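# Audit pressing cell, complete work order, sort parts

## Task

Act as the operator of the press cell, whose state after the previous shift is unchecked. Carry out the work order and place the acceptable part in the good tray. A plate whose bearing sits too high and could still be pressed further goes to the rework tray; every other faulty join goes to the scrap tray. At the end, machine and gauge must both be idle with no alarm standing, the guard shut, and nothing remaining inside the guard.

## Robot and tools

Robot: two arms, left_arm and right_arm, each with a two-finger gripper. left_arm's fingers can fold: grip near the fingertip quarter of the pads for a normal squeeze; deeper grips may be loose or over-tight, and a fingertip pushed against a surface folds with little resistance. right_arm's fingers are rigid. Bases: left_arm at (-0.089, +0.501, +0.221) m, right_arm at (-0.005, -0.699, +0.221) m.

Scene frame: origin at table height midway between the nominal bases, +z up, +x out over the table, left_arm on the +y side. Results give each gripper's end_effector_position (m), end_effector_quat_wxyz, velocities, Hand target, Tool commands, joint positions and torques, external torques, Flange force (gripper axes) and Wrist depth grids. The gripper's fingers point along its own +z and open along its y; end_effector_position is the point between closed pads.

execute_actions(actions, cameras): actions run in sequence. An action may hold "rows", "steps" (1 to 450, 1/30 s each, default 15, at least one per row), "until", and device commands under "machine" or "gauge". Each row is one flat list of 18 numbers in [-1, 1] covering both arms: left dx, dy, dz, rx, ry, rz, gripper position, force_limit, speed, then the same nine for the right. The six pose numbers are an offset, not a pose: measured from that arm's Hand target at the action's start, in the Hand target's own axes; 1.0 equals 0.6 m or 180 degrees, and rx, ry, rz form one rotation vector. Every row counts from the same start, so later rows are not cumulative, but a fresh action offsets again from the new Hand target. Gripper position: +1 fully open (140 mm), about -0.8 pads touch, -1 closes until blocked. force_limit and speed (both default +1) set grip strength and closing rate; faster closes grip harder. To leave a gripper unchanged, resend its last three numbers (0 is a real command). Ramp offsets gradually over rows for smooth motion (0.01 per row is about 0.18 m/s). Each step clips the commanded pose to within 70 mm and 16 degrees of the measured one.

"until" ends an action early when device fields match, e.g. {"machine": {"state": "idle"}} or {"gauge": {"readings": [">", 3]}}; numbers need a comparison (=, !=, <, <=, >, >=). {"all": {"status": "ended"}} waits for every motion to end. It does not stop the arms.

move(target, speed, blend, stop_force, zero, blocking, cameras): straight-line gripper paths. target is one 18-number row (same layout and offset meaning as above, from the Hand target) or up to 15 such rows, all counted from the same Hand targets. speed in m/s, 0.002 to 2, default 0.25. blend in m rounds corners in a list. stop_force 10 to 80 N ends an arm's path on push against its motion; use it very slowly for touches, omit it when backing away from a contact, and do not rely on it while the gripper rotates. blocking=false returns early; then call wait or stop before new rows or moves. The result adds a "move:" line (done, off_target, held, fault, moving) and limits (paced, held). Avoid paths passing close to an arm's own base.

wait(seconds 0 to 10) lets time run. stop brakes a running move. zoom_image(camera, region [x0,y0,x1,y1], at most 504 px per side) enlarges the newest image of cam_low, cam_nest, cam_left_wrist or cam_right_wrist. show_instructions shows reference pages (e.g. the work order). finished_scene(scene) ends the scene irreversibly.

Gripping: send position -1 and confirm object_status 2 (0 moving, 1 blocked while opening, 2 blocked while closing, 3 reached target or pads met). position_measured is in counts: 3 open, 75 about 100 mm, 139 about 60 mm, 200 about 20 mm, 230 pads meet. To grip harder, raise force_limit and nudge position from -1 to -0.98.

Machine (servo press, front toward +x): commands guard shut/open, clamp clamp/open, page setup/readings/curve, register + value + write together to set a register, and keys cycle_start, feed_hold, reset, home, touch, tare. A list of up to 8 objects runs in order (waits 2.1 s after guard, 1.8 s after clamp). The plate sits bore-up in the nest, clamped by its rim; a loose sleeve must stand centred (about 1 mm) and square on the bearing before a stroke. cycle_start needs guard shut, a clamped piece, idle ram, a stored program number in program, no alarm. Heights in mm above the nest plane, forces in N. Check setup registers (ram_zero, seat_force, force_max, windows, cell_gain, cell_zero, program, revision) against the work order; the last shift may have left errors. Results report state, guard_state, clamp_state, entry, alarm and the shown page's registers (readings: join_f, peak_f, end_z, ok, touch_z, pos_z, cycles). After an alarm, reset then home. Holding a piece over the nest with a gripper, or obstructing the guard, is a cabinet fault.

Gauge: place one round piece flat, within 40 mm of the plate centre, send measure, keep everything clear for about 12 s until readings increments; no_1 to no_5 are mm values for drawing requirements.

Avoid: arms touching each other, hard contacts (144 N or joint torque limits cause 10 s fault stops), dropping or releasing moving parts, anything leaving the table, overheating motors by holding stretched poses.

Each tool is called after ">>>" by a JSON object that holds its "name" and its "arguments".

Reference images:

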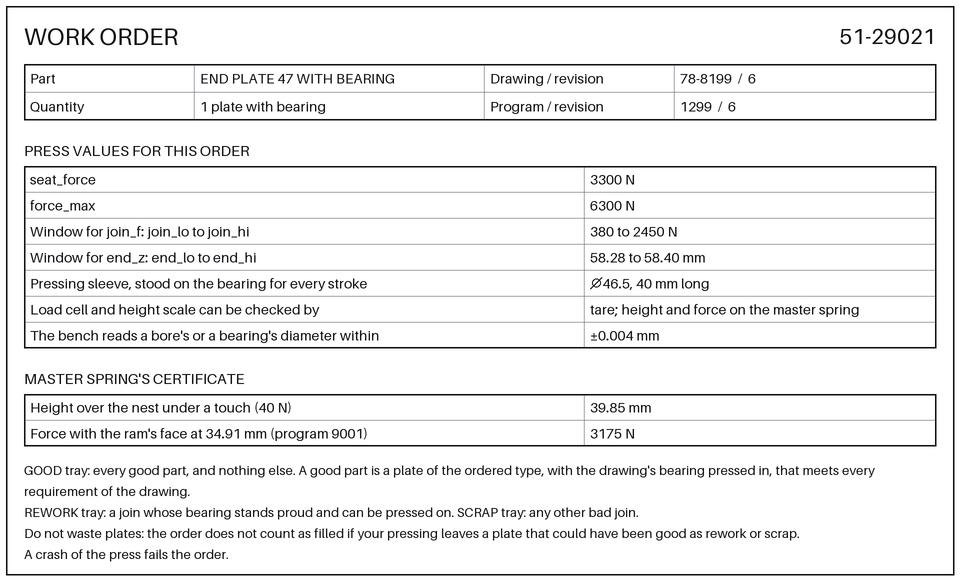

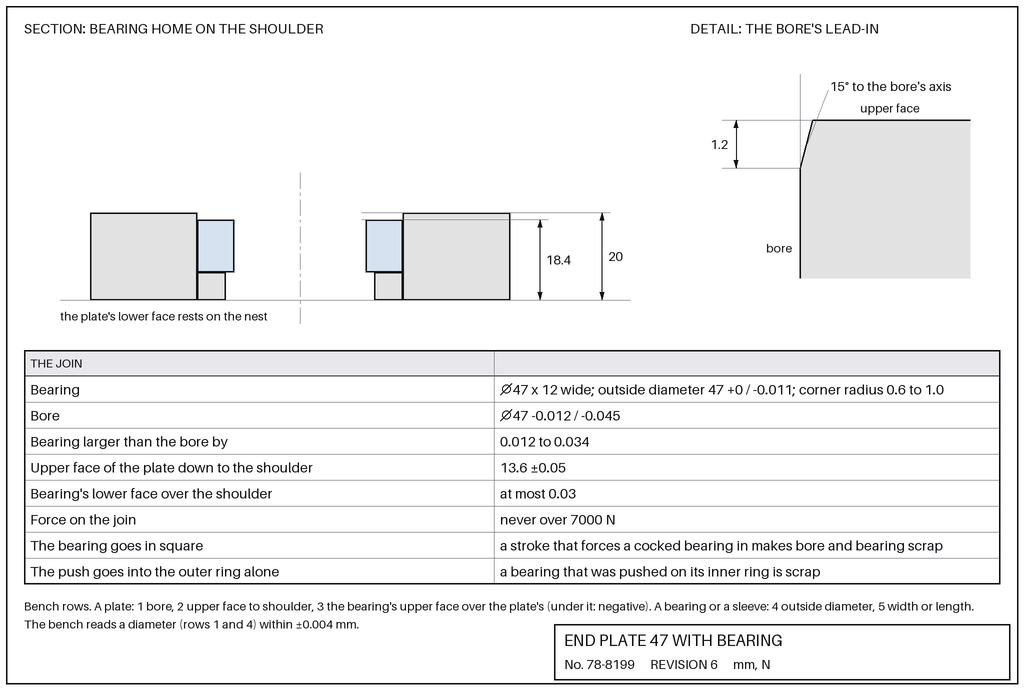

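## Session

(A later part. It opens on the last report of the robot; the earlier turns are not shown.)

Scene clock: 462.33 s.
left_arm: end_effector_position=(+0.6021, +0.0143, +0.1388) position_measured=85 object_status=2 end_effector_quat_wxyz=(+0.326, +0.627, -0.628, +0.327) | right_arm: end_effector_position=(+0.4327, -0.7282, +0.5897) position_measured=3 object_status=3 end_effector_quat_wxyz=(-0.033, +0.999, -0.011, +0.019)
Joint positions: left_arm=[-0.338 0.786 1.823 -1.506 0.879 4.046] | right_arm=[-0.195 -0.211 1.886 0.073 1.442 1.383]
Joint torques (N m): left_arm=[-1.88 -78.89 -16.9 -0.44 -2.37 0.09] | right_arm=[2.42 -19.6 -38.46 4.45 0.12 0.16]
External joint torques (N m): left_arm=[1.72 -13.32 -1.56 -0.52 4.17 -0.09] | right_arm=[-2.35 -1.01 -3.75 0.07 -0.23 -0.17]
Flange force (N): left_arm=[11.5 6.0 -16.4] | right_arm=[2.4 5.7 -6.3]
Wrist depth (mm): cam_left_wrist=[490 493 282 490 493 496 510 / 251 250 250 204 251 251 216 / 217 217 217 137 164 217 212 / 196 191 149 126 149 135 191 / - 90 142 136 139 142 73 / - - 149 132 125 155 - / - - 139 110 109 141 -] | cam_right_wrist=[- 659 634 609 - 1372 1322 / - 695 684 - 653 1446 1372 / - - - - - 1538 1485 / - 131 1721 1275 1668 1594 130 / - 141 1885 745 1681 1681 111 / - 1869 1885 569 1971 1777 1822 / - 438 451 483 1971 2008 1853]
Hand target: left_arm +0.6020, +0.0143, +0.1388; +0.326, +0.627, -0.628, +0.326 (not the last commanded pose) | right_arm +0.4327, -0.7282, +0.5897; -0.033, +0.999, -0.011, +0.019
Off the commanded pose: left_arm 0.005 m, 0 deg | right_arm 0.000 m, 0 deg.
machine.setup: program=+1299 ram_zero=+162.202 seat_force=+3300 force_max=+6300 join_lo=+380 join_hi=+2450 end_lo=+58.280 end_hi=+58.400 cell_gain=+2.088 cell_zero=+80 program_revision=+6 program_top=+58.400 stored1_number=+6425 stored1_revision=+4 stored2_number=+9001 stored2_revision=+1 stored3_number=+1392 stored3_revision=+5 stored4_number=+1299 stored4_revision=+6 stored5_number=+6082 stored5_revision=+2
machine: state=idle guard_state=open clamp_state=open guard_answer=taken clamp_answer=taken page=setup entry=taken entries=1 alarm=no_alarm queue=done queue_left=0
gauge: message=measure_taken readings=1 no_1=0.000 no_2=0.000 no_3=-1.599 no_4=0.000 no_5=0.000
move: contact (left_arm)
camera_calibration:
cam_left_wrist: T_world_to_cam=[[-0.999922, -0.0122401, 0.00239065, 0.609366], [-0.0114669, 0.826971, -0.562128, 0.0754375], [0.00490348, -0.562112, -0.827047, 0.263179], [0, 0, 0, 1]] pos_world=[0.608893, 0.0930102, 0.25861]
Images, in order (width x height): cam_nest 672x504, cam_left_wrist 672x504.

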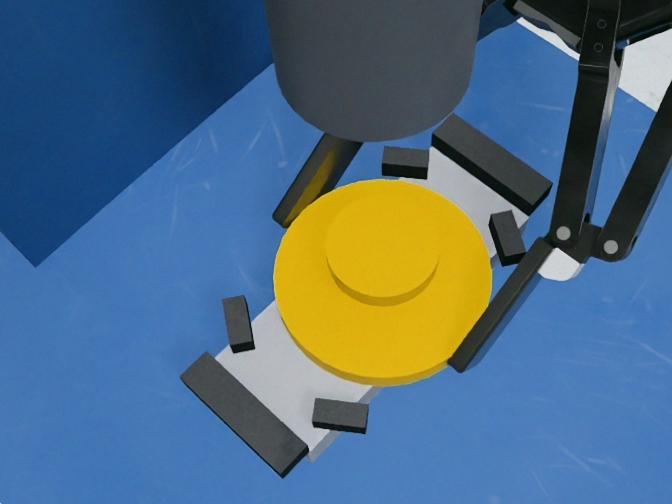

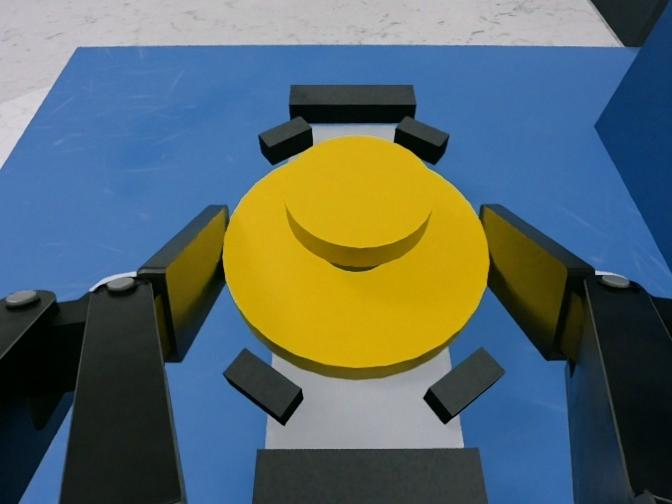

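>>> {"name": "execute_actions", "arguments": {"actions": [{"rows":[[0,0,0,0,0,0,0.45,0,-1,0,0,0,0,0,0,1,1,1]],"steps":40}]}}

>>> {"name": "move", "arguments": {"target": [[0,0,-0.25,0,0,0,0.45,0,-1,0,0,0,0,0,0,1,1,1],[-0.0618,0,-0.6692,0,0,0,0.45,0,-1,0,0,0,0,0,0,1,1,1]], "cameras": ["cam_nest","cam_left_wrist"], "speed": [0.1,0.25], "blend": [0.02,0]}}

>>> {"name": "execute_actions", "arguments": {"actions": [{"machine":[{"page":"readings","clamp":"clamp"},{"guard":"shut"},{"tare":true}],"steps":150,"until":{"machine":{"queue":["!=","running"]}}}], "cameras": ["cam_nest"]}}

Scene clock: 476.80 s.
left_arm: end_effector_position=(+0.6020, +0.0143, +0.1388) position_measured=72 object_status=3 end_effector_quat_wxyz=(+0.326, +0.627, -0.628, +0.326) | right_arm: end_effector_position=(+0.4327, -0.7282, +0.5897) position_measured=3 object_status=3 end_effector_quat_wxyz=(-0.033, +0.999, -0.011, +0.019)
Joint positions: left_arm=[-0.338 0.786 1.823 -1.506 0.879 4.046] | right_arm=[-0.195 -0.211 1.886 0.073 1.442 1.383]
Joint torques (N m): left_arm=[-1.79 -89.71 -18.03 -1.06 1.62 -0.1] | right_arm=[2.5 -19.6 -38.54 4.54 0.07 0.15]
External joint torques (N m): left_arm=[1.69 -2.34 -0.26 0.12 0.18 0.09] | right_arm=[-2.47 -0.76 -3.6 -0.05 -0.19 -0.15]
Flange force (N): left_arm=[1.1 0.5 -4.2] | right_arm=[2.6 6.0 -6.1]
Wrist depth (mm): cam_left_wrist=[511 510 - 500 507 - - / 250 250 250 204 250 251 226 / 216 216 216 137 163 217 206 / 195 123 150 125 148 138 189 / - 98 142 136 139 128 89 / - 154 149 132 130 155 - / - 141 141 109 109 141 -] | cam_right_wrist=[682 680 671 647 649 1355 1355 / 688 709 682 671 625 1417 1408 / - 791 - - - 1495 1527 / - 131 1668 1618 1694 1549 129 / - 141 1838 748 1707 1707 111 / - 1971 1936 594 1777 1792 1792 / - 436 461 484 1936 1822 1869]
Hand target: left_arm +0.6020, +0.0143, +0.1388; +0.326, +0.627, -0.628, +0.326 | right_arm +0.4327, -0.7282, +0.5897; -0.033, +0.999, -0.011, +0.019
Off the commanded pose: left_arm 0.000 m, 0 deg | right_arm 0.000 m, 0 deg.
machine.setup: program=+1299 ram_zero=+162.202 seat_force=+3300 force_max=+6300 join_lo=+380 join_hi=+2450 end_lo=+58.280 end_hi=+58.400 cell_gain=+2.088 cell_zero=+80 program_revision=+6 program_top=+58.400 stored1_number=+6425 stored1_revision=+4 stored2_number=+9001 stored2_revision=+1 stored3_number=+1392 stored3_revision=+5 stored4_number=+1299 stored4_revision=+6 stored5_number=+6082 stored5_revision=+2
machine: state=idle guard_state=open clamp_state=open guard_answer=taken clamp_answer=taken page=setup entry=taken entries=1 alarm=no_alarm queue=done queue_left=0
gauge: message=measure_taken readings=1 no_1=0.000 no_2=0.000 no_3=-1.599 no_4=0.000 no_5=0.000

Scene clock: 479.67 s.
left_arm: end_effector_position=(+0.6017, +0.3642, +0.3393) position_measured=72 object_status=3 end_effector_quat_wxyz=(+0.326, +0.627, -0.628, +0.327) | right_arm: end_effector_position=(+0.4327, -0.7282, +0.5897) position_measured=3 object_status=3 end_effector_quat_wxyz=(-0.033, +0.999, -0.011, +0.019)
Joint positions: left_arm=[0.156 0.502 1.831 -1.021 1.253 3.861] | right_arm=[-0.195 -0.211 1.886 0.073 1.442 1.383]
Joint torques (N m): left_arm=[-2.41 -74.79 -27.48 -0.12 1.26 -0.07] | right_arm=[2.33 -19.6 -38.35 4.52 0.13 0.18]
External joint torques (N m): left_arm=[2.45 -3.04 -0.13 0.12 0.24 0.07] | right_arm=[-2.22 -1.43 -3.94 -0.01 -0.24 -0.18]
Flange force (N): left_arm=[1.2 3.8 -4.7] | right_arm=[2.0 5.4 -6.6]
Wrist depth (mm): cam_left_wrist=[- - 902 - - 350 - / 753 756 601 523 585 418 2116 / - 588 481 485 502 472 1923 / 557 112 460 - - 138 1724 / - 98 503 497 505 112 89 / - 445 454 463 460 - - / - 413 413 416 414 - -] | cam_right_wrist=[- 713 671 669 628 1399 1347 / 709 - - - 673 1408 1417 / - 753 743 - 1129 1527 1516 / 791 130 1735 1869 1643 1571 130 / - 141 1749 745 1777 1655 111 / - 1989 2126 591 2046 1838 1749 / - 440 452 477 1971 1919 1885]
Hand target: left_arm +0.6017, +0.3642, +0.3392; +0.326, +0.627, -0.628, +0.326 | right_arm +0.4327, -0.7282, +0.5897; -0.033, +0.999, -0.011, +0.019
Off the commanded pose: left_arm 0.000 m, 0 deg | right_arm 0.000 m, 0 deg.
machine.setup: program=+1299 ram_zero=+162.202 seat_force=+3300 force_max=+6300 join_lo=+380 join_hi=+2450 end_lo=+58.280 end_hi=+58.400 cell_gain=+2.088 cell_zero=+80 program_revision=+6 program_top=+58.400 stored1_number=+6425 stored1_revision=+4 stored2_number=+9001 stored2_revision=+1 stored3_number=+1392 stored3_revision=+5 stored4_number=+1299 stored4_revision=+6 stored5_number=+6082 stored5_revision=+2
machine: state=idle guard_state=open clamp_state=open guard_answer=taken clamp_answer=taken page=setup entry=taken entries=1 alarm=no_alarm queue=done queue_left=0
gauge: message=measure_taken readings=1 no_1=0.000 no_2=0.000 no_3=-1.599 no_4=0.000 no_5=0.000
move: done
camera_calibration:
cam_left_wrist: T_world_to_cam=[[-0.999922, -0.0122405, 0.00238892, 0.612771], [-0.011467, 0.827049, -0.562013, -0.101305], [0.00490357, -0.561997, -0.827125, 0.625672], [0, 0, 0, 1]] pos_world=[0.608493, 0.44291, 0.45911]
Images, in order (width x height): cam_nest 672x504, cam_left_wrist 672x504.

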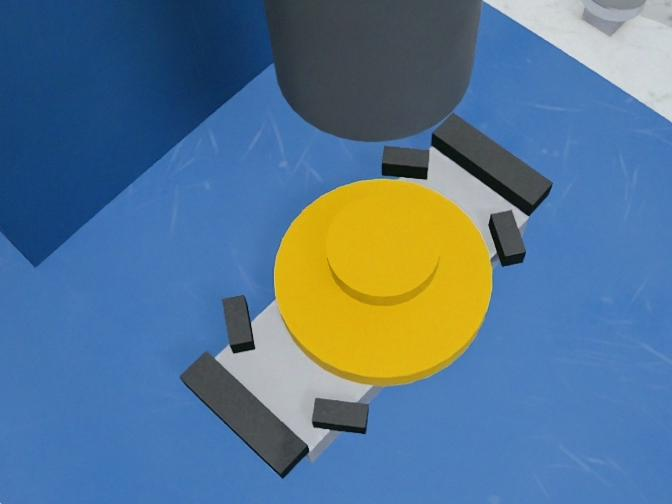

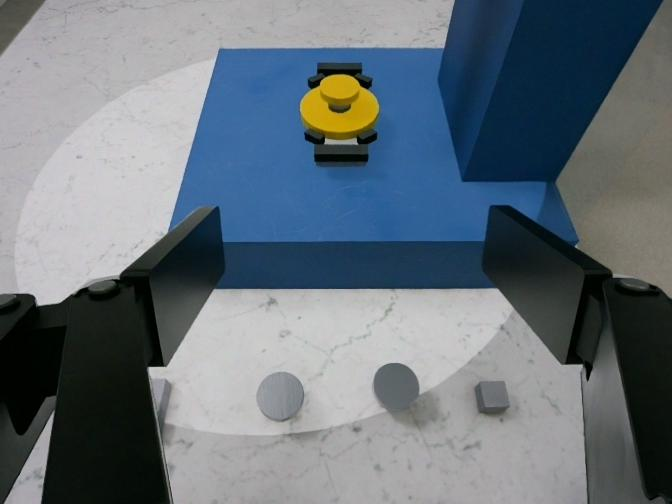

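Scene clock: 484.07 s.
left_arm: end_effector_position=(+0.6017, +0.3642, +0.3392) position_measured=72 object_status=3 end_effector_quat_wxyz=(+0.326, +0.627, -0.628, +0.326) | right_arm: end_effector_position=(+0.4327, -0.7282, +0.5897) position_measured=3 object_status=3 end_effector_quat_wxyz=(-0.033, +0.999, -0.011, +0.019)
Joint positions: left_arm=[0.156 0.502 1.831 -1.021 1.253 3.861] | right_arm=[-0.195 -0.211 1.886 0.073 1.442 1.383]
Joint torques (N m): left_arm=[-1.76 -74.67 -27.57 -0.05 1.31 -0.1] | right_arm=[2.35 -20.05 -38.58 4.49 0.12 0.2]
External joint torques (N m): left_arm=[1.85 -3.27 0.03 0.05 0.19 0.1] | right_arm=[-2.28 -0.5 -3.64 0.03 -0.24 -0.21]
Flange force (N): left_arm=[1.9 4.3 -3.9] | right_arm=[3.1 5.7 -6.0]
Wrist depth (mm): cam_left_wrist=[- 849 - 627 - - - / 784 771 562 514 - - 2078 / 627 626 498 495 489 - 1892 / 575 112 461 463 455 135 1686 / - 98 505 499 531 112 89 / - - 446 436 444 - - / - - 415 415 410 - -] | cam_right_wrist=[638 - 645 - 645 1372 1347 / - - - 686 665 1465 1455 / - 753 - 713 699 1538 1538 / - 130 1777 1749 1583 1527 130 / - 141 1763 755 1643 1707 111 / - 1919 1919 565 1936 1822 1792 / - 439 456 482 1822 1853 1822]
Hand target: left_arm +0.6017, +0.3642, +0.3392; +0.326, +0.627, -0.628, +0.326 | right_arm +0.4327, -0.7282, +0.5897; -0.033, +0.999, -0.011, +0.019
Tool commands: left_gripper/position=+0.45 left_gripper/force_limit=+0.0 left_gripper/speed=-1.0 right_gripper/position=+1.0 right_gripper/force_limit=+1.0 right_gripper/speed=+1.0
Off the commanded pose: left_arm 0.000 m, 0 deg | right_arm 0.000 m, 0 deg.
machine.readings: force=+0 touch_z=+0.000 join_f=+1081 peak_f=+8925 end_z=+58.214 ok=+0 pos_z=+157.798 cycles=+1
machine: state=idle guard_state=shut clamp_state=clamped guard_answer=taken clamp_answer=taken page=readings entry=taken entries=2 alarm=no_alarm queue=done queue_left=0
gauge: message=measure_taken readings=1 no_1=0.000 no_2=0.000 no_3=-1.599 no_4=0.000 no_5=0.000
Images, in order (width x height): cam_nest 672x504.

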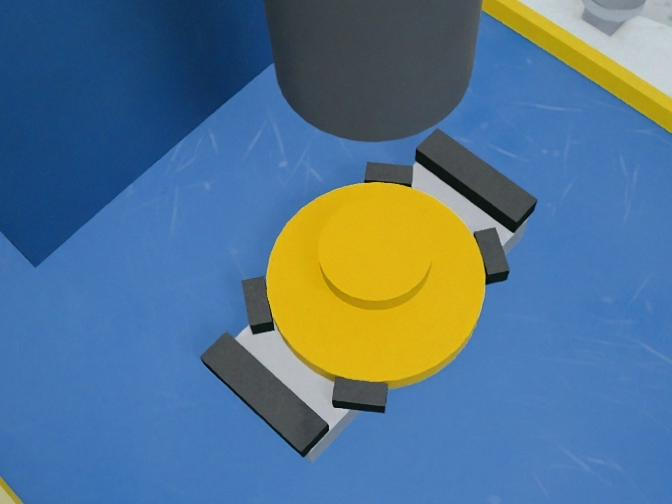

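>>> {"name": "execute_actions", "arguments": {"actions": [{"machine":{"touch":true},"steps":5},{"steps":445,"until":{"machine":{"state":"idle"}}}]}}

Scene clock: 497.47 s.
left_arm: end_effector_position=(+0.6017, +0.3642, +0.3392) position_measured=72 object_status=3 end_effector_quat_wxyz=(+0.326, +0.627, -0.628, +0.326) | right_arm: end_effector_position=(+0.4327, -0.7282, +0.5897) position_measured=3 object_status=3 end_effector_quat_wxyz=(-0.033, +0.999, -0.011, +0.019)
Joint positions: left_arm=[0.156 0.502 1.831 -1.021 1.253 3.861] | right_arm=[-0.195 -0.211 1.886 0.073 1.442 1.383]
Joint torques (N m): left_arm=[-2.63 -74.84 -27.53 -0.09 1.31 -0.08] | right_arm=[2.47 -19.72 -38.45 4.49 0.15 0.15]
External joint torques (N m): left_arm=[2.57 -3.05 -0.05 0.08 0.2 0.08] | right_arm=[-2.45 -0.64 -3.72 0.02 -0.27 -0.15]
External joint torques at the end of the 1st action: left_arm=[2.05 -2.38 0.1 0.08 0.21 0.04] | right_arm=[-2.11 -1.14 -3.57 0.02 -0.26 -0.21]
Flange force (N): left_arm=[1.1 4.0 -4.7] | right_arm=[3.0 5.9 -6.1]
Flange force at the end of the 1st action (N): left_arm=[0.9 3.4 -3.8] | right_arm=[2.1 5.2 -5.9]
Wrist depth (mm): cam_left_wrist=[- - - 641 - - - / 727 748 576 523 572 - 2282 / 632 638 499 487 503 485 1923 / 573 111 443 455 497 138 101 / - 90 503 511 503 112 89 / - - 437 448 448 - - / - 413 414 425 416 - -] | cam_right_wrist=[735 - - - - 1355 1338 / 678 684 - 702 - 1446 1417 / 667 - - - - 1495 1495 / - 130 1763 1583 1643 1538 130 / - 141 1838 - 1777 1643 111 / - 1971 1971 594 613 1763 - / - 442 454 480 1919 1919 1953]
Hand target: left_arm +0.6017, +0.3642, +0.3392; +0.326, +0.627, -0.628, +0.326 | right_arm +0.4327, -0.7282, +0.5897; -0.033, +0.999, -0.011, +0.019
Tool commands: left_gripper/position=+0.45 left_gripper/force_limit=+0.0 left_gripper/speed=-1.0 right_gripper/position=+1.0 right_gripper/force_limit=+1.0 right_gripper/speed=+1.0
Off the commanded pose: left_arm 0.000 m, 0 deg | right_arm 0.000 m, 0 deg.
machine.readings: force=+0 touch_z=+39.844 join_f=+1081 peak_f=+8925 end_z=+58.214 ok=+0 pos_z=+157.798 cycles=+1
machine: state=idle guard_state=shut clamp_state=clamped guard_answer=taken clamp_answer=taken page=readings entry=taken entries=3 alarm=no_alarm queue=done queue_left=0
gauge: message=measure_taken readings=1 no_1=0.000 no_2=0.000 no_3=-1.599 no_4=0.000 no_5=0.000

>>> {"name": "execute_actions", "arguments": {"actions": [{"machine":[{"register":"program","value":9001,"write":true},{"cycle_start":true}],"steps":10},{"steps":445,"until":{"machine":{"state":["!=","running"]}}}]}}

>>> {"name": "execute_actions", "arguments": {"actions": [{"machine":{"page":"curve"},"steps":2}]}}

>>> {"name": "execute_actions", "arguments": {"actions": [{"machine":{"page":"setup"},"steps":2}]}}

Scene clock: 508.60 s.
left_arm: end_effector_position=(+0.6017, +0.3642, +0.3392) position_measured=72 object_status=3 end_effector_quat_wxyz=(+0.326, +0.627, -0.628, +0.326) | right_arm: end_effector_position=(+0.4327, -0.7282, +0.5897) position_measured=3 object_status=3 end_effector_quat_wxyz=(-0.033, +0.999, -0.011, +0.019)
Joint positions: left_arm=[0.156 0.502 1.831 -1.021 1.253 3.861] | right_arm=[-0.195 -0.211 1.886 0.073 1.442 1.383]
Joint torques (N m): left_arm=[-2.18 -74.72 -27.85 -0.02 1.31 -0.05] | right_arm=[2.59 -19.63 -38.3 4.51 0.07 0.19]
External joint torques (N m): left_arm=[2.28 -3.11 0.35 0.02 0.19 0.04] | right_arm=[-2.45 -1.06 -3.94 0.01 -0.18 -0.19]
External joint torques at the end of the 1st action: left_arm=[2.28 -2.79 -0.13 0.09 0.13 0.09] | right_arm=[-2.3 -1.4 -3.79 -0.01 -0.24 -0.15]
Flange force (N): left_arm=[1.4 4.8 -4.1] | right_arm=[2.5 6.0 -6.7]
Flange force at the end of the 1st action (N): left_arm=[1.1 3.5 -4.2] | right_arm=[1.8 5.4 -6.4]
Wrist depth (mm): cam_left_wrist=[885 - 895 - - - - / 744 693 - 511 580 413 2196 / 636 609 498 484 - 511 1847 / 577 112 442 460 460 128 1699 / - 90 506 496 503 112 89 / - - 448 455 437 - - / - - 427 415 437 - -] | cam_right_wrist=[682 - 659 - - 1330 1338 / 709 702 758 673 678 1465 1399 / 720 738 - - 723 1506 1506 / 1763 130 1707 - 1606 1583 130 / - 141 1838 - 1777 1721 111 / - 1989 1902 591 606 1594 1735 / - 443 455 483 602 2008 1953]
Hand target: left_arm +0.6017, +0.3642, +0.3392; +0.326, +0.627, -0.628, +0.326 | right_arm +0.4327, -0.7282, +0.5897; -0.033, +0.999, -0.011, +0.019
Tool commands: left_gripper/position=+0.45 left_gripper/force_limit=+0.0 left_gripper/speed=-1.0 right_gripper/position=+1.0 right_gripper/force_limit=+1.0 right_gripper/speed=+1.0
Off the commanded pose: left_arm 0.000 m, 0 deg | right_arm 0.000 m, 0 deg.
machine.readings: force=+0 touch_z=+39.844 join_f=+2977 peak_f=+3176 end_z=+34.908 ok=+0 pos_z=+157.798 cycles=+2
machine: state=done guard_state=shut clamp_state=clamped guard_answer=taken clamp_answer=taken page=readings entry=taken entries=5 alarm=no_alarm queue=done queue_left=0
gauge: message=measure_taken readings=1 no_1=0.000 no_2=0.000 no_3=-1.599 no_4=0.000 no_5=0.000

Scene clock: 508.87 s.
left_arm: end_effector_position=(+0.6017, +0.3642, +0.3392) position_measured=72 object_status=3 end_effector_quat_wxyz=(+0.326, +0.627, -0.628, +0.326) | right_arm: end_effector_position=(+0.4327, -0.7282, +0.5897) position_measured=3 object_status=3 end_effector_quat_wxyz=(-0.033, +0.999, -0.011, +0.019)
Joint positions: left_arm=[0.156 0.502 1.831 -1.021 1.253 3.861] | right_arm=[-0.195 -0.211 1.886 0.073 1.442 1.383]
Joint torques (N m): left_arm=[-2.2 -74.67 -27.55 -0.09 1.31 -0.16] | right_arm=[2.19 -19.77 -38.44 4.51 0.11 0.18]
External joint torques (N m): left_arm=[2.25 -3.32 -0.19 0.08 0.19 0.16] | right_arm=[-2.19 -0.92 -3.79 0 -0.23 -0.18]
Flange force (N): left_arm=[1.6 4.1 -4.5] | right_arm=[2.7 5.4 -6.3]
Wrist depth (mm): cam_left_wrist=[875 - 629 659 - - - / 744 - - 517 576 - 2216 / 641 641 488 469 499 481 1956 / 557 112 152 465 462 138 1699 / - 98 493 - 507 112 89 / - 455 454 443 446 - - / - 413 413 413 417 - -] | cam_right_wrist=[- 673 651 - - 1408 1364 / 638 695 730 - - 1436 1347 / 783 766 - - 733 1516 1446 / 1735 130 1822 1426 1618 1571 130 / - 141 1777 831 1735 1694 111 / - 1989 1919 571 1668 1749 1792 / - 442 453 481 1902 1989 1902]
Hand target: left_arm +0.6017, +0.3642, +0.3392; +0.326, +0.627, -0.628, +0.326 | right_arm +0.4327, -0.7282, +0.5897; -0.033, +0.999, -0.011, +0.019
Tool commands: left_gripper/position=+0.45 left_gripper/force_limit=+0.0 left_gripper/speed=-1.0 right_gripper/position=+1.0 right_gripper/force_limit=+1.0 right_gripper/speed=+1.0
Off the commanded pose: left_arm 0.000 m, 0 deg | right_arm 0.000 m, 0 deg.
machine.curve: curve1_z=+40.910 curve1_f=+3 curve2_z=+40.053 curve2_f=-4 curve3_z=+39.196 curve3_f=+461 curve4_z=+38.339 curve4_f=+1005 curve5_z=+37.481 curve5_f=+1544 curve6_z=+36.624 curve6_f=+2086 curve7_z=+35.767 curve7_f=+2620 curve8_z=+34.910 curve8_f=+3175
machine: state=done guard_state=shut clamp_state=clamped guard_answer=taken clamp_answer=taken page=curve entry=taken entries=5 alarm=no_alarm queue=done queue_left=0
gauge: message=measure_taken readings=1 no_1=0.000 no_2=0.000 no_3=-1.599 no_4=0.000 no_5=0.000

Scene clock: 509.13 s.
left_arm: end_effector_position=(+0.6017, +0.3642, +0.3392) position_measured=72 object_status=3 end_effector_quat_wxyz=(+0.326, +0.627, -0.628, +0.326) | right_arm: end_effector_position=(+0.4327, -0.7282, +0.5897) position_measured=3 object_status=3 end_effector_quat_wxyz=(-0.033, +0.999, -0.011, +0.019)
Joint positions: left_arm=[0.156 0.502 1.831 -1.021 1.253 3.861] | right_arm=[-0.195 -0.211 1.886 0.073 1.442 1.383]
Joint torques (N m): left_arm=[-2.13 -75.43 -27.51 -0.1 1.24 -0.09] | right_arm=[1.92 -19.68 -38.53 4.51 0.13 0.17]
External joint torques (N m): left_arm=[2.1 -2.44 -0.01 0.1 0.26 0.08] | right_arm=[-1.91 -0.49 -3.53 -0.02 -0.25 -0.18]
Flange force (N): left_arm=[0.8 3.3 -4.0] | right_arm=[3.2 4.8 -5.7]
Wrist depth (mm): cam_left_wrist=[- 913 - 840 - - - / - 718 562 524 - 425 1939 / 643 621 497 - 496 447 2024 / 576 112 151 444 481 128 1699 / - 90 - 494 506 112 89 / - - 454 446 443 - - / - 415 406 419 419 - -] | cam_right_wrist=[- - - 614 621 1381 1390 / 655 - 711 - 678 1455 1390 / 723 758 763 803 709 1485 1516 / - 130 1721 1936 1643 1549 130 / - 142 1792 - 1792 1721 111 / - 2008 2065 571 2008 1792 1777 / - 442 457 486 1919 1902 1936]
Hand target: left_arm +0.6017, +0.3642, +0.3392; +0.326, +0.627, -0.628, +0.326 | right_arm +0.4327, -0.7282, +0.5897; -0.033, +0.999, -0.011, +0.019
Tool commands: left_gripper/position=+0.45 left_gripper/force_limit=+0.0 left_gripper/speed=-1.0 right_gripper/position=+1.0 right_gripper/force_limit=+1.0 right_gripper/speed=+1.0
Off the commanded pose: left_arm 0.000 m, 0 deg | right_arm 0.000 m, 0 deg.
machine.setup: program=+9001 ram_zero=+162.202 seat_force=+3300 force_max=+6300 join_lo=+380 join_hi=+2450 end_lo=+58.280 end_hi=+58.400 cell_gain=+2.088 cell_zero=+80 program_revision=+1 program_top=+34.910 stored1_number=+6425 stored1_revision=+4 stored2_number=+9001 stored2_revision=+1 stored3_number=+1392 stored3_revision=+5 stored4_number=+1299 stored4_revision=+6 stored5_number=+6082 stored5_revision=+2
machine: state=done guard_state=shut clamp_state=clamped guard_answer=taken clamp_answer=taken page=setup entry=taken entries=5 alarm=no_alarm queue=done queue_left=0
gauge: message=measure_taken readings=1 no_1=0.000 no_2=0.000 no_3=-1.599 no_4=0.000 no_5=0.000

>>> {"name": "execute_actions", "arguments": {"actions": [{"machine":[{"register":"program","value":1299,"write":true},{"guard":"open"},{"clamp":"open"}],"steps":150,"until":{"machine":{"queue":["!=","running"]}}}]}}

Scene clock: 527.13 s.
left_arm: end_effector_position=(+0.6017, +0.3642, +0.3392) position_measured=72 object_status=3 end_effector_quat_wxyz=(+0.326, +0.627, -0.628, +0.326) | right_arm: end_effector_position=(+0.4327, -0.7282, +0.5897) position_measured=3 object_status=3 end_effector_quat_wxyz=(-0.033, +0.999, -0.011, +0.019)
Joint positions: left_arm=[0.156 0.502 1.831 -1.021 1.253 3.861] | right_arm=[-0.195 -0.211 1.886 0.073 1.442 1.383]
Joint torques (N m): left_arm=[-2.35 -75.04 -27.7 -0.03 1.28 -0.03] | right_arm=[2.22 -19.49 -38.45 4.54 0.08 0.16]
External joint torques (N m): left_arm=[2.34 -2.68 0.22 0.03 0.22 0.02] | right_arm=[-2.13 -1.46 -3.8 -0.02 -0.19 -0.17]
Flange force (N): left_arm=[1.0 4.0 -4.1] | right_arm=[1.8 5.1 -6.5]
Wrist depth (mm): cam_left_wrist=[892 902 899 849 - - 377 / 753 734 576 523 570 415 2399 / 638 648 488 466 - 490 1877 / 576 112 448 473 464 135 1711 / - 98 489 486 506 112 89 / - 455 445 456 447 - - / - - 414 415 414 - -] | cam_right_wrist=[682 - 655 653 625 1417 1291 / - - 697 665 - 1436 1399 / 688 769 769 - - 1495 1527 / - 130 1707 - 1668 1538 130 / - 141 1838 - 1869 1735 111 / - 1919 2008 581 1919 1777 1749 / - 439 456 483 1919 1869 1807]
Hand target: left_arm +0.6017, +0.3642, +0.3392; +0.326, +0.627, -0.628, +0.326 | right_arm +0.4327, -0.7282, +0.5897; -0.033, +0.999, -0.011, +0.019
Tool commands: left_gripper/position=+0.45 left_gripper/force_limit=+0.0 left_gripper/speed=-1.0 right_gripper/position=+1.0 right_gripper/force_limit=+1.0 right_gripper/speed=+1.0
Off the commanded pose: left_arm 0.000 m, 0 deg | right_arm 0.000 m, 0 deg.
machine.setup: program=+1299 ram_zero=+162.202 seat_force=+3300 force_max=+6300 join_lo=+380 join_hi=+2450 end_lo=+58.280 end_hi=+58.400 cell_gain=+2.088 cell_zero=+80 program_revision=+6 program_top=+58.400 stored1_number=+6425 stored1_revision=+4 stored2_number=+9001 stored2_revision=+1 stored3_number=+1392 stored3_revision=+5 stored4_number=+1299 stored4_revision=+6 stored5_number=+6082 stored5_revision=+2
machine: state=idle guard_state=open clamp_state=open guard_answer=taken clamp_answer=taken page=setup entry=taken entries=6 alarm=no_alarm queue=done queue_left=0
gauge: message=measure_taken readings=1 no_1=0.000 no_2=0.000 no_3=-1.599 no_4=0.000 no_5=0.000

>>> {"name": "move", "arguments": {"target": [[0.0642,0.0018,0.4228,0,0,0,0.45,0,-1,0,0,0,0,0,0,1,1,1],[0.064,0.0018,0.673,0,0,0,0.45,0,-1,0,0,0,0,0,0,1,1,1]], "cameras": ["cam_nest","cam_left_wrist"], "speed": [0.2,0.08], "blend": [0.03,0]}}

Scene clock: 537.20 s.
left_arm: end_effector_position=(+0.6009, +0.0116, +0.1385) position_measured=72 object_status=3 end_effector_quat_wxyz=(+0.326, +0.627, -0.628, +0.326) | right_arm: end_effector_position=(+0.4327, -0.7282, +0.5897) position_measured=3 object_status=3 end_effector_quat_wxyz=(-0.033, +0.999, -0.011, +0.019)
Joint positions: left_arm=[-0.342 0.786 1.824 -1.51 0.877 4.047] | right_arm=[-0.195 -0.211 1.886 0.073 1.442 1.383]
Joint torques (N m): left_arm=[-2.08 -90.01 -17.99 -0.99 1.62 -0.08] | right_arm=[2.38 -19.35 -38.56 4.5 0.12 0.13]
External joint torques (N m): left_arm=[2.08 -2.32 -0.45 0.03 0.17 0.07] | right_arm=[-2.34 -1.13 -3.64 0.01 -0.24 -0.13]
Flange force (N): left_arm=[0.8 0.0 -4.4] | right_arm=[2.1 5.6 -6.1]
Wrist depth (mm): cam_left_wrist=[487 489 488 530 487 515 505 / 250 249 248 203 250 250 214 / 216 216 211 137 163 216 215 / 195 122 151 128 148 138 191 / - 98 163 136 139 128 89 / - 154 127 133 124 151 - / - 141 138 109 109 141 -] | cam_right_wrist=[- 661 661 649 - 1355 1399 / - - 693 659 688 1399 1436 / - - - 704 - 1506 1446 / 1749 130 1668 1630 1571 1571 130 / - 142 1838 786 1735 1694 111 / - 1919 1869 581 1885 1777 1777 / - 441 455 479 1902 1989 1919]
Hand target: left_arm +0.6009, +0.0117, +0.1385; +0.326, +0.627, -0.628, +0.326 | right_arm +0.4327, -0.7282, +0.5897; -0.033, +0.999, -0.011, +0.019
Off the commanded pose: left_arm 0.000 m, 0 deg | right_arm 0.000 m, 0 deg.
machine.setup: program=+1299 ram_zero=+162.202 seat_force=+3300 force_max=+6300 join_lo=+380 join_hi=+2450 end_lo=+58.280 end_hi=+58.400 cell_gain=+2.088 cell_zero=+80 program_revision=+6 program_top=+58.400 stored1_number=+6425 stored1_revision=+4 stored2_number=+9001 stored2_revision=+1 stored3_number=+1392 stored3_revision=+5 stored4_number=+1299 stored4_revision=+6 stored5_number=+6082 stored5_revision=+2
machine: state=idle guard_state=open clamp_state=open guard_answer=taken clamp_answer=taken page=setup entry=taken entries=6 alarm=no_alarm queue=done queue_left=0
gauge: message=measure_taken readings=1 no_1=0.000 no_2=0.000 no_3=-1.599 no_4=0.000 no_5=0.000
move: done
camera_calibration:
cam_left_wrist: T_world_to_cam=[[-0.999923, -0.0121839, 0.00247135, 0.608109], [-0.0114665, 0.827049, -0.562012, 0.0774241], [0.00480357, -0.561997, -0.827125, 0.261629], [0, 0, 0, 1]] pos_world=[0.607693, 0.0904101, 0.25841]
Images, in order (width x height): cam_nest 672x504, cam_left_wrist 672x504.

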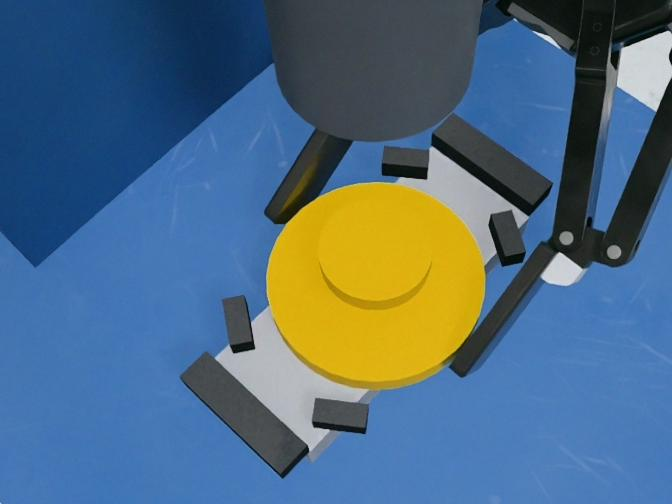

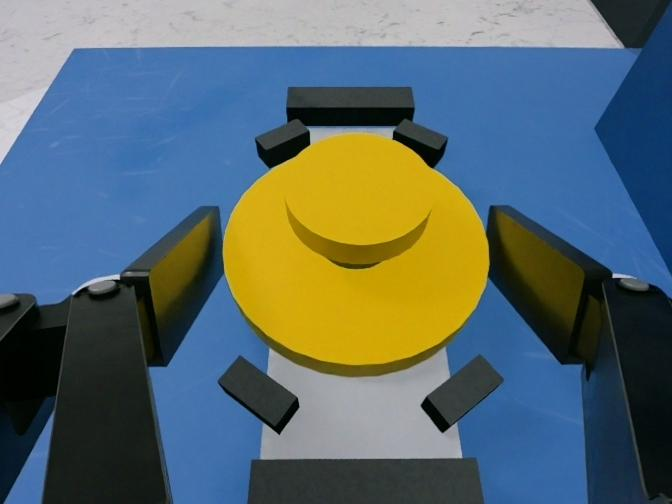

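>>> {"name": "execute_actions", "arguments": {"actions": [{"rows":[[0,0,0,0,0,0,-1,0,-1,0,0,0,0,0,0,1,1,1]],"steps":60}]}}

>>> {"name": "move", "arguments": {"target": [[0.0614,0,-0.043,0,0,0,-1,0,-1,0,0,0,0,0,0,1,1,1],[-0.1455,-0.0017,-0.5052,0,0,0,-1,0,-1,0,0,0,0,0,0,1,1,1],[-0.4328,-0.345,-0.6247,0,0,0,-1,0,-1,0,0,0,0,0,0,1,1,1],[-0.5502,-0.345,-0.5425,0,0,0,-1,0,-1,0,0,0,0,0,0,1,1,1]], "cameras": ["cam_low","cam_left_wrist"], "speed": [0.08,0.2,0.2,0.1], "blend": [0.01,0.04,0.03,0]}}

Scene clock: 551.07 s.
left_arm: end_effector_position=(+0.6010, +0.0117, +0.1386) position_measured=85 object_status=2 end_effector_quat_wxyz=(+0.326, +0.627, -0.628, +0.326) | right_arm: end_effector_position=(+0.4327, -0.7282, +0.5897) position_measured=3 object_status=3 end_effector_quat_wxyz=(-0.033, +0.999, -0.011, +0.019)
Joint positions: left_arm=[-0.341 0.786 1.824 -1.51 0.877 4.047] | right_arm=[-0.195 -0.211 1.886 0.073 1.442 1.383]
Joint torques (N m): left_arm=[-5.94 -80.83 -17.25 -0.69 -0.61 -0.05] | right_arm=[2.59 -20.16 -38.48 4.49 0.09 0.18]
External joint torques (N m): left_arm=[5.92 -11.3 -1.03 -0.26 2.41 0.05] | right_arm=[-2.46 -0.74 -3.79 0.03 -0.2 -0.18]
Flange force (N): left_arm=[6.6 3.8 -18.4] | right_arm=[2.9 6.0 -6.4]
Wrist depth (mm): cam_left_wrist=[506 491 508 - 494 508 506 / 250 249 251 202 249 251 243 / 217 216 210 137 163 217 206 / 195 190 148 128 148 135 191 / - 90 142 136 139 164 73 / - - 126 132 130 152 - / - - 138 109 111 141 -] | cam_right_wrist=[599 655 651 651 597 1364 1330 / - - - 682 686 1475 1399 / 709 - 709 704 655 1475 1475 / - 130 1721 1571 1655 1643 130 / - 141 1735 800 1694 1707 111 / - 1953 1936 604 597 1792 1792 / - 443 456 481 1902 1853 1885]
Hand target: left_arm +0.6009, +0.0117, +0.1385; +0.326, +0.627, -0.628, +0.326 | right_arm +0.4327, -0.7282, +0.5897; -0.033, +0.999, -0.011, +0.019
Off the commanded pose: left_arm 0.000 m, 0 deg | right_arm 0.000 m, 0 deg.
machine.setup: program=+1299 ram_zero=+162.202 seat_force=+3300 force_max=+6300 join_lo=+380 join_hi=+2450 end_lo=+58.280 end_hi=+58.400 cell_gain=+2.088 cell_zero=+80 program_revision=+6 program_top=+58.400 stored1_number=+6425 stored1_revision=+4 stored2_number=+9001 stored2_revision=+1 stored3_number=+1392 stored3_revision=+5 stored4_number=+1299 stored4_revision=+6 stored5_number=+6082 stored5_revision=+2
machine: state=idle guard_state=open clamp_state=open guard_answer=taken clamp_answer=taken page=setup entry=taken entries=6 alarm=no_alarm queue=done queue_left=0
gauge: message=measure_taken readings=1 no_1=0.000 no_2=0.000 no_3=-1.599 no_4=0.000 no_5=0.000

Scene clock: 555.70 s.
left_arm: end_effector_position=(+0.8080, +0.4678, +0.0557) position_measured=85 object_status=2 end_effector_quat_wxyz=(+0.326, +0.627, -0.628, +0.326) | right_arm: end_effector_position=(+0.4327, -0.7282, +0.5897) position_measured=3 object_status=3 end_effector_quat_wxyz=(-0.033, +0.999, -0.011, +0.019)
Joint positions: left_arm=[0.235 1.091 1.31 -0.993 1.263 3.952] | right_arm=[-0.195 -0.211 1.886 0.073 1.442 1.383]
Joint torques (N m): left_arm=[-2.66 -122.08 -27.56 -1.44 3.05 -0.06] | right_arm=[2.44 -20.08 -38.4 4.49 0.13 0.15]
External joint torques (N m): left_arm=[2.57 4.08 2.17 1.53 -1.4 0.06] | right_arm=[-2.39 -0.42 -3.78 0.01 -0.24 -0.16]
Flange force (N): left_arm=[-5.1 2.7 0.7] | right_arm=[3.4 5.9 -6.2]
Wrist depth (mm): cam_left_wrist=[248 266 327 328 328 330 332 / 268 268 276 - 277 269 262 / 213 239 239 137 163 240 240 / 211 211 148 128 148 136 164 / - 90 142 136 139 181 73 / - - 170 168 171 171 - / - - 156 159 156 156 -] | cam_right_wrist=[682 667 653 - - 1330 1364 / - 711 680 684 673 1455 1446 / 659 748 - - 697 1516 1506 / 1838 131 1643 1763 1655 1583 130 / - 141 1869 - 1694 1668 111 / - 1853 1869 606 1822 1735 1869 / - 443 455 482 1885 1885 -]
Hand target: left_arm +0.8079, +0.4678, +0.0557; +0.326, +0.627, -0.628, +0.326 | right_arm +0.4327, -0.7282, +0.5897; -0.033, +0.999, -0.011, +0.019
Off the commanded pose: left_arm 0.000 m, 0 deg | right_arm 0.000 m, 0 deg.
machine.setup: program=+1299 ram_zero=+162.202 seat_force=+3300 force_max=+6300 join_lo=+380 join_hi=+2450 end_lo=+58.280 end_hi=+58.400 cell_gain=+2.088 cell_zero=+80 program_revision=+6 program_top=+58.400 stored1_number=+6425 stored1_revision=+4 stored2_number=+9001 stored2_revision=+1 stored3_number=+1392 stored3_revision=+5 stored4_number=+1299 stored4_revision=+6 stored5_number=+6082 stored5_revision=+2
machine: state=idle guard_state=open clamp_state=open guard_answer=taken clamp_answer=taken page=setup entry=taken entries=6 alarm=no_alarm queue=done queue_left=0
gauge: message=measure_taken readings=1 no_1=0.000 no_2=0.000 no_3=-1.599 no_4=0.000 no_5=0.000
move: done
camera_calibration:
cam_left_wrist: T_world_to_cam=[[-0.999922, -0.0122402, 0.00238963, 0.821001], [-0.0114667, 0.827002, -0.562081, -0.344054], [0.00490376, -0.562065, -0.827078, 0.448396], [0, 0, 0, 1]] pos_world=[0.814793, 0.54661, 0.17551]
Images, in order (width x height): cam_low 672x504, cam_left_wrist 672x504.

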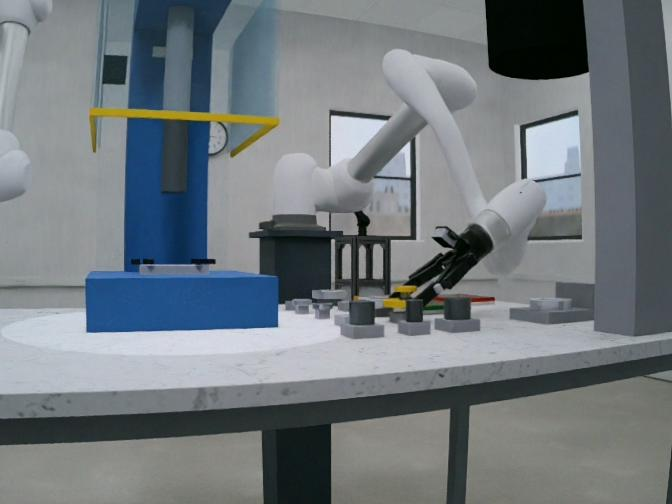

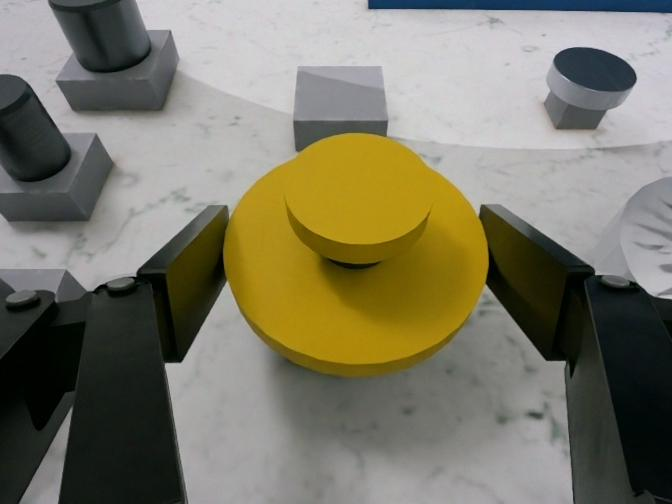

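>>> {"name": "move", "arguments": {"target": [-0.041,0,0.0287,0,0,0,-1,0,-1,0,0,0,0,0,0,1,1,1], "speed": 0.012, "stop_force": 10}}

>>> {"name": "execute_actions", "arguments": {"actions": [{"rows":[[0,0,0,0,0,0,0.45,0,-1,0,0,0,0,0,0,1,1,1]],"steps":40}], "cameras": ["cam_left_wrist"]}}

Scene clock: 571.73 s.
left_arm: end_effector_position=(+0.8080, +0.4678, +0.0410) position_measured=85 object_status=2 end_effector_quat_wxyz=(+0.326, +0.627, -0.628, +0.327) | right_arm: end_effector_position=(+0.4327, -0.7282, +0.5897) position_measured=3 object_status=3 end_effector_quat_wxyz=(-0.033, +0.999, -0.011, +0.019)
Joint positions: left_arm=[0.235 1.109 1.304 -0.996 1.257 3.963] | right_arm=[-0.195 -0.211 1.886 0.073 1.442 1.383]
Joint torques (N m): left_arm=[-3.17 -112.42 -25.19 -0.09 -0.89 -0.14] | right_arm=[2.36 -20.12 -38.53 4.51 0.09 0.19]
External joint torques (N m): left_arm=[3.3 -5.58 0.54 0.17 2.56 0.14] | right_arm=[-2.09 -1.27 -3.79 0.01 -0.19 -0.19]
Flange force (N): left_arm=[4.6 6.5 -7.8] | right_arm=[2.1 5.1 -6.4]
Wrist depth (mm): cam_left_wrist=[249 258 300 316 300 301 293 / 255 253 252 - 253 254 247 / 208 219 219 137 163 220 214 / 198 193 148 128 149 135 152 / - 90 141 135 139 166 73 / - - 157 153 159 160 - / - - 143 143 143 - -] | cam_right_wrist=[- - - - 611 1355 1314 / 695 - - 665 671 1426 1408 / 766 745 - 716 716 1495 1506 / 1694 130 1618 1749 1583 1571 130 / - 142 1807 - 1749 1777 111 / - 2008 2105 594 606 1735 1749 / - 443 451 479 1953 1902 1869]
Hand target: left_arm +0.8080, +0.4678, +0.0409; +0.326, +0.627, -0.628, +0.327 (not the last commanded pose) | right_arm +0.4327, -0.7282, +0.5897; -0.033, +0.999, -0.011, +0.019
Off the commanded pose: left_arm 0.015 m, 0 deg | right_arm 0.000 m, 0 deg.
machine.setup: program=+1299 ram_zero=+162.202 seat_force=+3300 force_max=+6300 join_lo=+380 join_hi=+2450 end_lo=+58.280 end_hi=+58.400 cell_gain=+2.088 cell_zero=+80 program_revision=+6 program_top=+58.400 stored1_number=+6425 stored1_revision=+4 stored2_number=+9001 stored2_revision=+1 stored3_number=+1392 stored3_revision=+5 stored4_number=+1299 stored4_revision=+6 stored5_number=+6082 stored5_revision=+2
machine: state=idle guard_state=open clamp_state=open guard_answer=taken clamp_answer=taken page=setup entry=taken entries=6 alarm=no_alarm queue=done queue_left=0
gauge: message=measure_taken readings=1 no_1=0.000 no_2=0.000 no_3=-1.599 no_4=0.000 no_5=0.000
move: contact (left_arm)

Scene clock: 573.27 s.
left_arm: end_effector_position=(+0.8080, +0.4678, +0.0409) position_measured=72 object_status=3 end_effector_quat_wxyz=(+0.326, +0.627, -0.628, +0.327) | right_arm: end_effector_position=(+0.4327, -0.7282, +0.5897) position_measured=3 object_status=3 end_effector_quat_wxyz=(-0.033, +0.999, -0.011, +0.019)
Joint positions: left_arm=[0.235 1.109 1.304 -0.996 1.257 3.963] | right_arm=[-0.195 -0.211 1.886 0.073 1.442 1.383]
Joint torques (N m): left_arm=[-2.59 -115.63 -24.48 0.02 1.49 -0.14] | right_arm=[2.31 -20.02 -38.45 4.49 0.12 0.17]
External joint torques (N m): left_arm=[2.54 -2.65 -0.51 0.05 0.17 0.14] | right_arm=[-2.21 -0.55 -3.75 0.02 -0.23 -0.17]
Flange force (N): left_arm=[1.1 2.2 -3.8] | right_arm=[3.2 5.4 -6.1]
Wrist depth (mm): cam_left_wrist=[248 257 300 308 301 301 238 / 253 253 253 - 253 254 247 / 208 219 219 137 163 220 214 / 197 122 151 128 148 138 149 / - 98 165 135 139 128 89 / - 156 156 153 153 156 - / - 142 142 143 143 143 -] | cam_right_wrist=[- 649 657 - - 1338 1330 / - 704 - - - 1455 1417 / - 693 - 725 693 1516 1516 / - 130 1749 1749 1606 1549 125 / - 141 1792 - 1749 1735 111 / - 1936 1971 592 597 1869 1822 / - 437 453 485 1869 1919 1902]
Hand target: left_arm +0.8080, +0.4678, +0.0409; +0.326, +0.627, -0.628, +0.327 | right_arm +0.4327, -0.7282, +0.5897; -0.033, +0.999, -0.011, +0.019
Off the commanded pose: left_arm 0.000 m, 0 deg | right_arm 0.000 m, 0 deg.
machine.setup: program=+1299 ram_zero=+162.202 seat_force=+3300 force_max=+6300 join_lo=+380 join_hi=+2450 end_lo=+58.280 end_hi=+58.400 cell_gain=+2.088 cell_zero=+80 program_revision=+6 program_top=+58.400 stored1_number=+6425 stored1_revision=+4 stored2_number=+9001 stored2_revision=+1 stored3_number=+1392 stored3_revision=+5 stored4_number=+1299 stored4_revision=+6 stored5_number=+6082 stored5_revision=+2
machine: state=idle guard_state=open clamp_state=open guard_answer=taken clamp_answer=taken page=setup entry=taken entries=6 alarm=no_alarm queue=done queue_left=0
gauge: message=measure_taken readings=1 no_1=0.000 no_2=0.000 no_3=-1.599 no_4=0.000 no_5=0.000
camera_calibration:
cam_left_wrist: T_world_to_cam=[[-0.999923, -0.0121578, 0.00233501, 0.821001], [-0.0113672, 0.826925, -0.562197, -0.352337], [0.00490419, -0.562181, -0.827, 0.436288], [0, 0, 0, 1]] pos_world=[0.814793, 0.54661, 0.16081]
Images, in order (width x height): cam_left_wrist 672x504.

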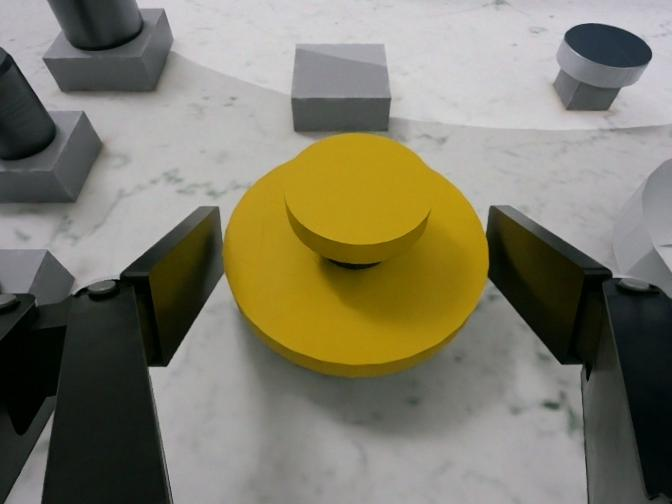

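>>> {"name": "move", "arguments": {"target": [[0,0,-0.1667,0,0,0,0.45,0,-1,0,0,0,0,0,0,1,1,1],[0.1193,0.1262,-0.2936,0.6143,0,-0.4305,0.45,0,-1,0,0,0,0,0,0,1,1,1],[-0.1472,-0.0915,-0.3730,0.6143,0,-0.4305,0.45,0,-1,0,0,0,0,0,0,1,1,1],[-0.2541,-0.1687,-0.3923,0.6143,0,-0.4305,0.45,0,-1,0,0,0,0,0,0,1,1,1]], "speed": [0.12,0.3,0.25,0.1], "blend": [0.03,0.02,0.01,0], "cameras": ["cam_left_wrist"]}}

>>> {"name": "execute_actions", "arguments": {"actions": [{"rows":[[0,0,0,0,0,0,-1,0,-1,0,0,0,0,0,0,1,1,1]],"steps":75}]}}

Scene clock: 609.10 s.
left_arm: end_effector_position=(+0.9091, +0.7481, +0.0516) position_measured=72 object_status=3 end_effector_quat_wxyz=(-0.177, +0.819, +0.340, +0.427) | right_arm: end_effector_position=(+0.4327, -0.7282, +0.5897) position_measured=3 object_status=3 end_effector_quat_wxyz=(-0.033, +0.999, -0.011, +0.019)
Joint positions: left_arm=[0.036 0.979 1.613 -4.361 0.647 5.353] | right_arm=[-0.195 -0.211 1.886 0.073 1.442 1.383]
Joint torques (N m): left_arm=[-2.24 -111.37 -27.12 0 1.65 -0.08] | right_arm=[2.34 -19.7 -38.41 4.5 0.12 0.18]
External joint torques (N m): left_arm=[2.36 -2.21 0.12 0.04 0.18 0.08] | right_arm=[-2.27 -0.85 -3.79 0.01 -0.24 -0.18]
Flange force (N): left_arm=[2.7 -3.5 -1.5] | right_arm=[2.8 5.6 -6.3]
Wrist depth (mm): cam_left_wrist=[2060 162 167 193 319 - 228 / 141 146 174 216 269 269 251 / 227 163 171 170 171 233 233 / 206 122 151 153 150 135 205 / - 98 150 135 138 128 89 / - 167 160 142 144 166 - / - - 152 131 146 152 -] | cam_right_wrist=[- - - - - 1372 1364 / 661 718 - - - 1408 1381 / - 743 730 - - 1560 1417 / - 131 1707 - 1618 1571 130 / - 122 1735 - 1735 1694 111 / - 1936 1919 611 1777 1763 1749 / - 444 451 478 596 1971 1902]
Hand target: left_arm +0.9092, +0.7481, +0.0516; -0.177, +0.819, +0.340, +0.427 | right_arm +0.4327, -0.7282, +0.5897; -0.033, +0.999, -0.011, +0.019
Off the commanded pose: left_arm 0.000 m, 0 deg | right_arm 0.000 m, 0 deg.
machine.setup: program=+1299 ram_zero=+162.202 seat_force=+3300 force_max=+6300 join_lo=+380 join_hi=+2450 end_lo=+58.280 end_hi=+58.400 cell_gain=+2.088 cell_zero=+80 program_revision=+6 program_top=+58.400 stored1_number=+6425 stored1_revision=+4 stored2_number=+9001 stored2_revision=+1 stored3_number=+1392 stored3_revision=+5 stored4_number=+1299 stored4_revision=+6 stored5_number=+6082 stored5_revision=+2
machine: state=idle guard_state=open clamp_state=open guard_answer=taken clamp_answer=taken page=setup entry=taken entries=6 alarm=no_alarm queue=done queue_left=0
gauge: message=measure_taken readings=1 no_1=0.000 no_2=0.000 no_3=-1.599 no_4=0.000 no_5=0.000
move: done
camera_calibration:
cam_left_wrist: T_world_to_cam=[[0.715952, -0.698139, 0.00398891, -0.121309], [-0.574801, -0.592691, -0.5642, 0.997386], [0.396254, 0.401647, -0.825628, -0.474785], [0, 0, 0, 1]] pos_world=[0.848285, 0.697146, 0.171213]
Images, in order (width x height): cam_left_wrist 672x504.

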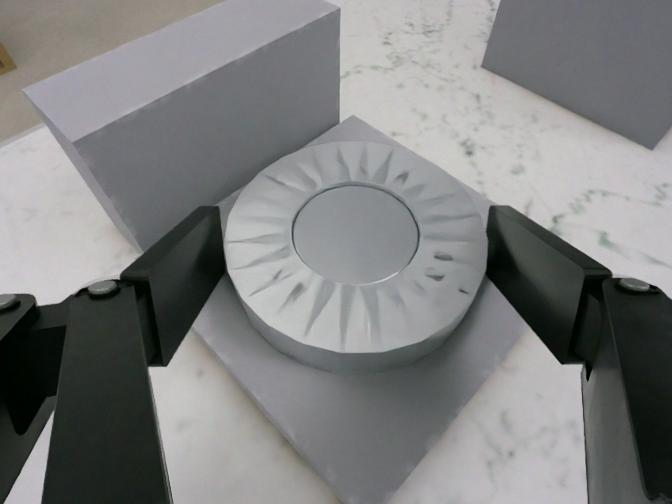

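Scene clock: 611.80 s.
left_arm: end_effector_position=(+0.9092, +0.7481, +0.0516) position_measured=86 object_status=2 end_effector_quat_wxyz=(-0.177, +0.819, +0.340, +0.427) | right_arm: end_effector_position=(+0.4327, -0.7282, +0.5897) position_measured=3 object_status=3 end_effector_quat_wxyz=(-0.033, +0.999, -0.011, +0.019)
Joint positions: left_arm=[0.036 0.979 1.613 -4.361 0.647 5.353] | right_arm=[-0.195 -0.211 1.886 0.073 1.442 1.383]
Joint torques (N m): left_arm=[-1.28 -101.34 -24.36 -0.47 -0.54 0.05] | right_arm=[2.4 -19.83 -38.55 4.52 0.1 0.18]
External joint torques (N m): left_arm=[1.31 -12.29 -2.67 0.51 2.37 -0.05] | right_arm=[-2.35 -0.76 -3.63 -0.01 -0.22 -0.18]
Flange force (N): left_arm=[9.4 -4.9 -11.7] | right_arm=[2.7 5.8 -6.1]
Wrist depth (mm): cam_left_wrist=[2175 162 167 193 320 - 224 / 142 146 173 216 277 270 245 / 222 163 171 171 169 234 235 / 206 178 147 152 151 130 206 / - 84 150 135 141 141 73 / - - 160 142 145 166 - / - - 152 132 147 152 -] | cam_right_wrist=[- 640 657 - - 1372 1322 / - - 684 - 661 1436 1381 / 735 864 - 740 - 1527 1506 / 1953 130 1668 - 1630 1594 130 / - 141 1885 - 1735 1763 111 / - 1971 2026 606 1749 1807 1838 / - 443 456 484 1919 2026 -]
Hand target: left_arm +0.9092, +0.7481, +0.0516; -0.177, +0.819, +0.340, +0.427 | right_arm +0.4327, -0.7282, +0.5897; -0.033, +0.999, -0.011, +0.019
Off the commanded pose: left_arm 0.000 m, 0 deg | right_arm 0.000 m, 0 deg.
machine.setup: program=+1299 ram_zero=+162.202 seat_force=+3300 force_max=+6300 join_lo=+380 join_hi=+2450 end_lo=+58.280 end_hi=+58.400 cell_gain=+2.088 cell_zero=+80 program_revision=+6 program_top=+58.400 stored1_number=+6425 stored1_revision=+4 stored2_number=+9001 stored2_revision=+1 stored3_number=+1392 stored3_revision=+5 stored4_number=+1299 stored4_revision=+6 stored5_number=+6082 stored5_revision=+2
machine: state=idle guard_state=open clamp_state=open guard_answer=taken clamp_answer=taken page=setup entry=taken entries=6 alarm=no_alarm queue=done queue_left=0
gauge: message=measure_taken readings=1 no_1=0.000 no_2=0.000 no_3=-1.599 no_4=0.000 no_5=0.000


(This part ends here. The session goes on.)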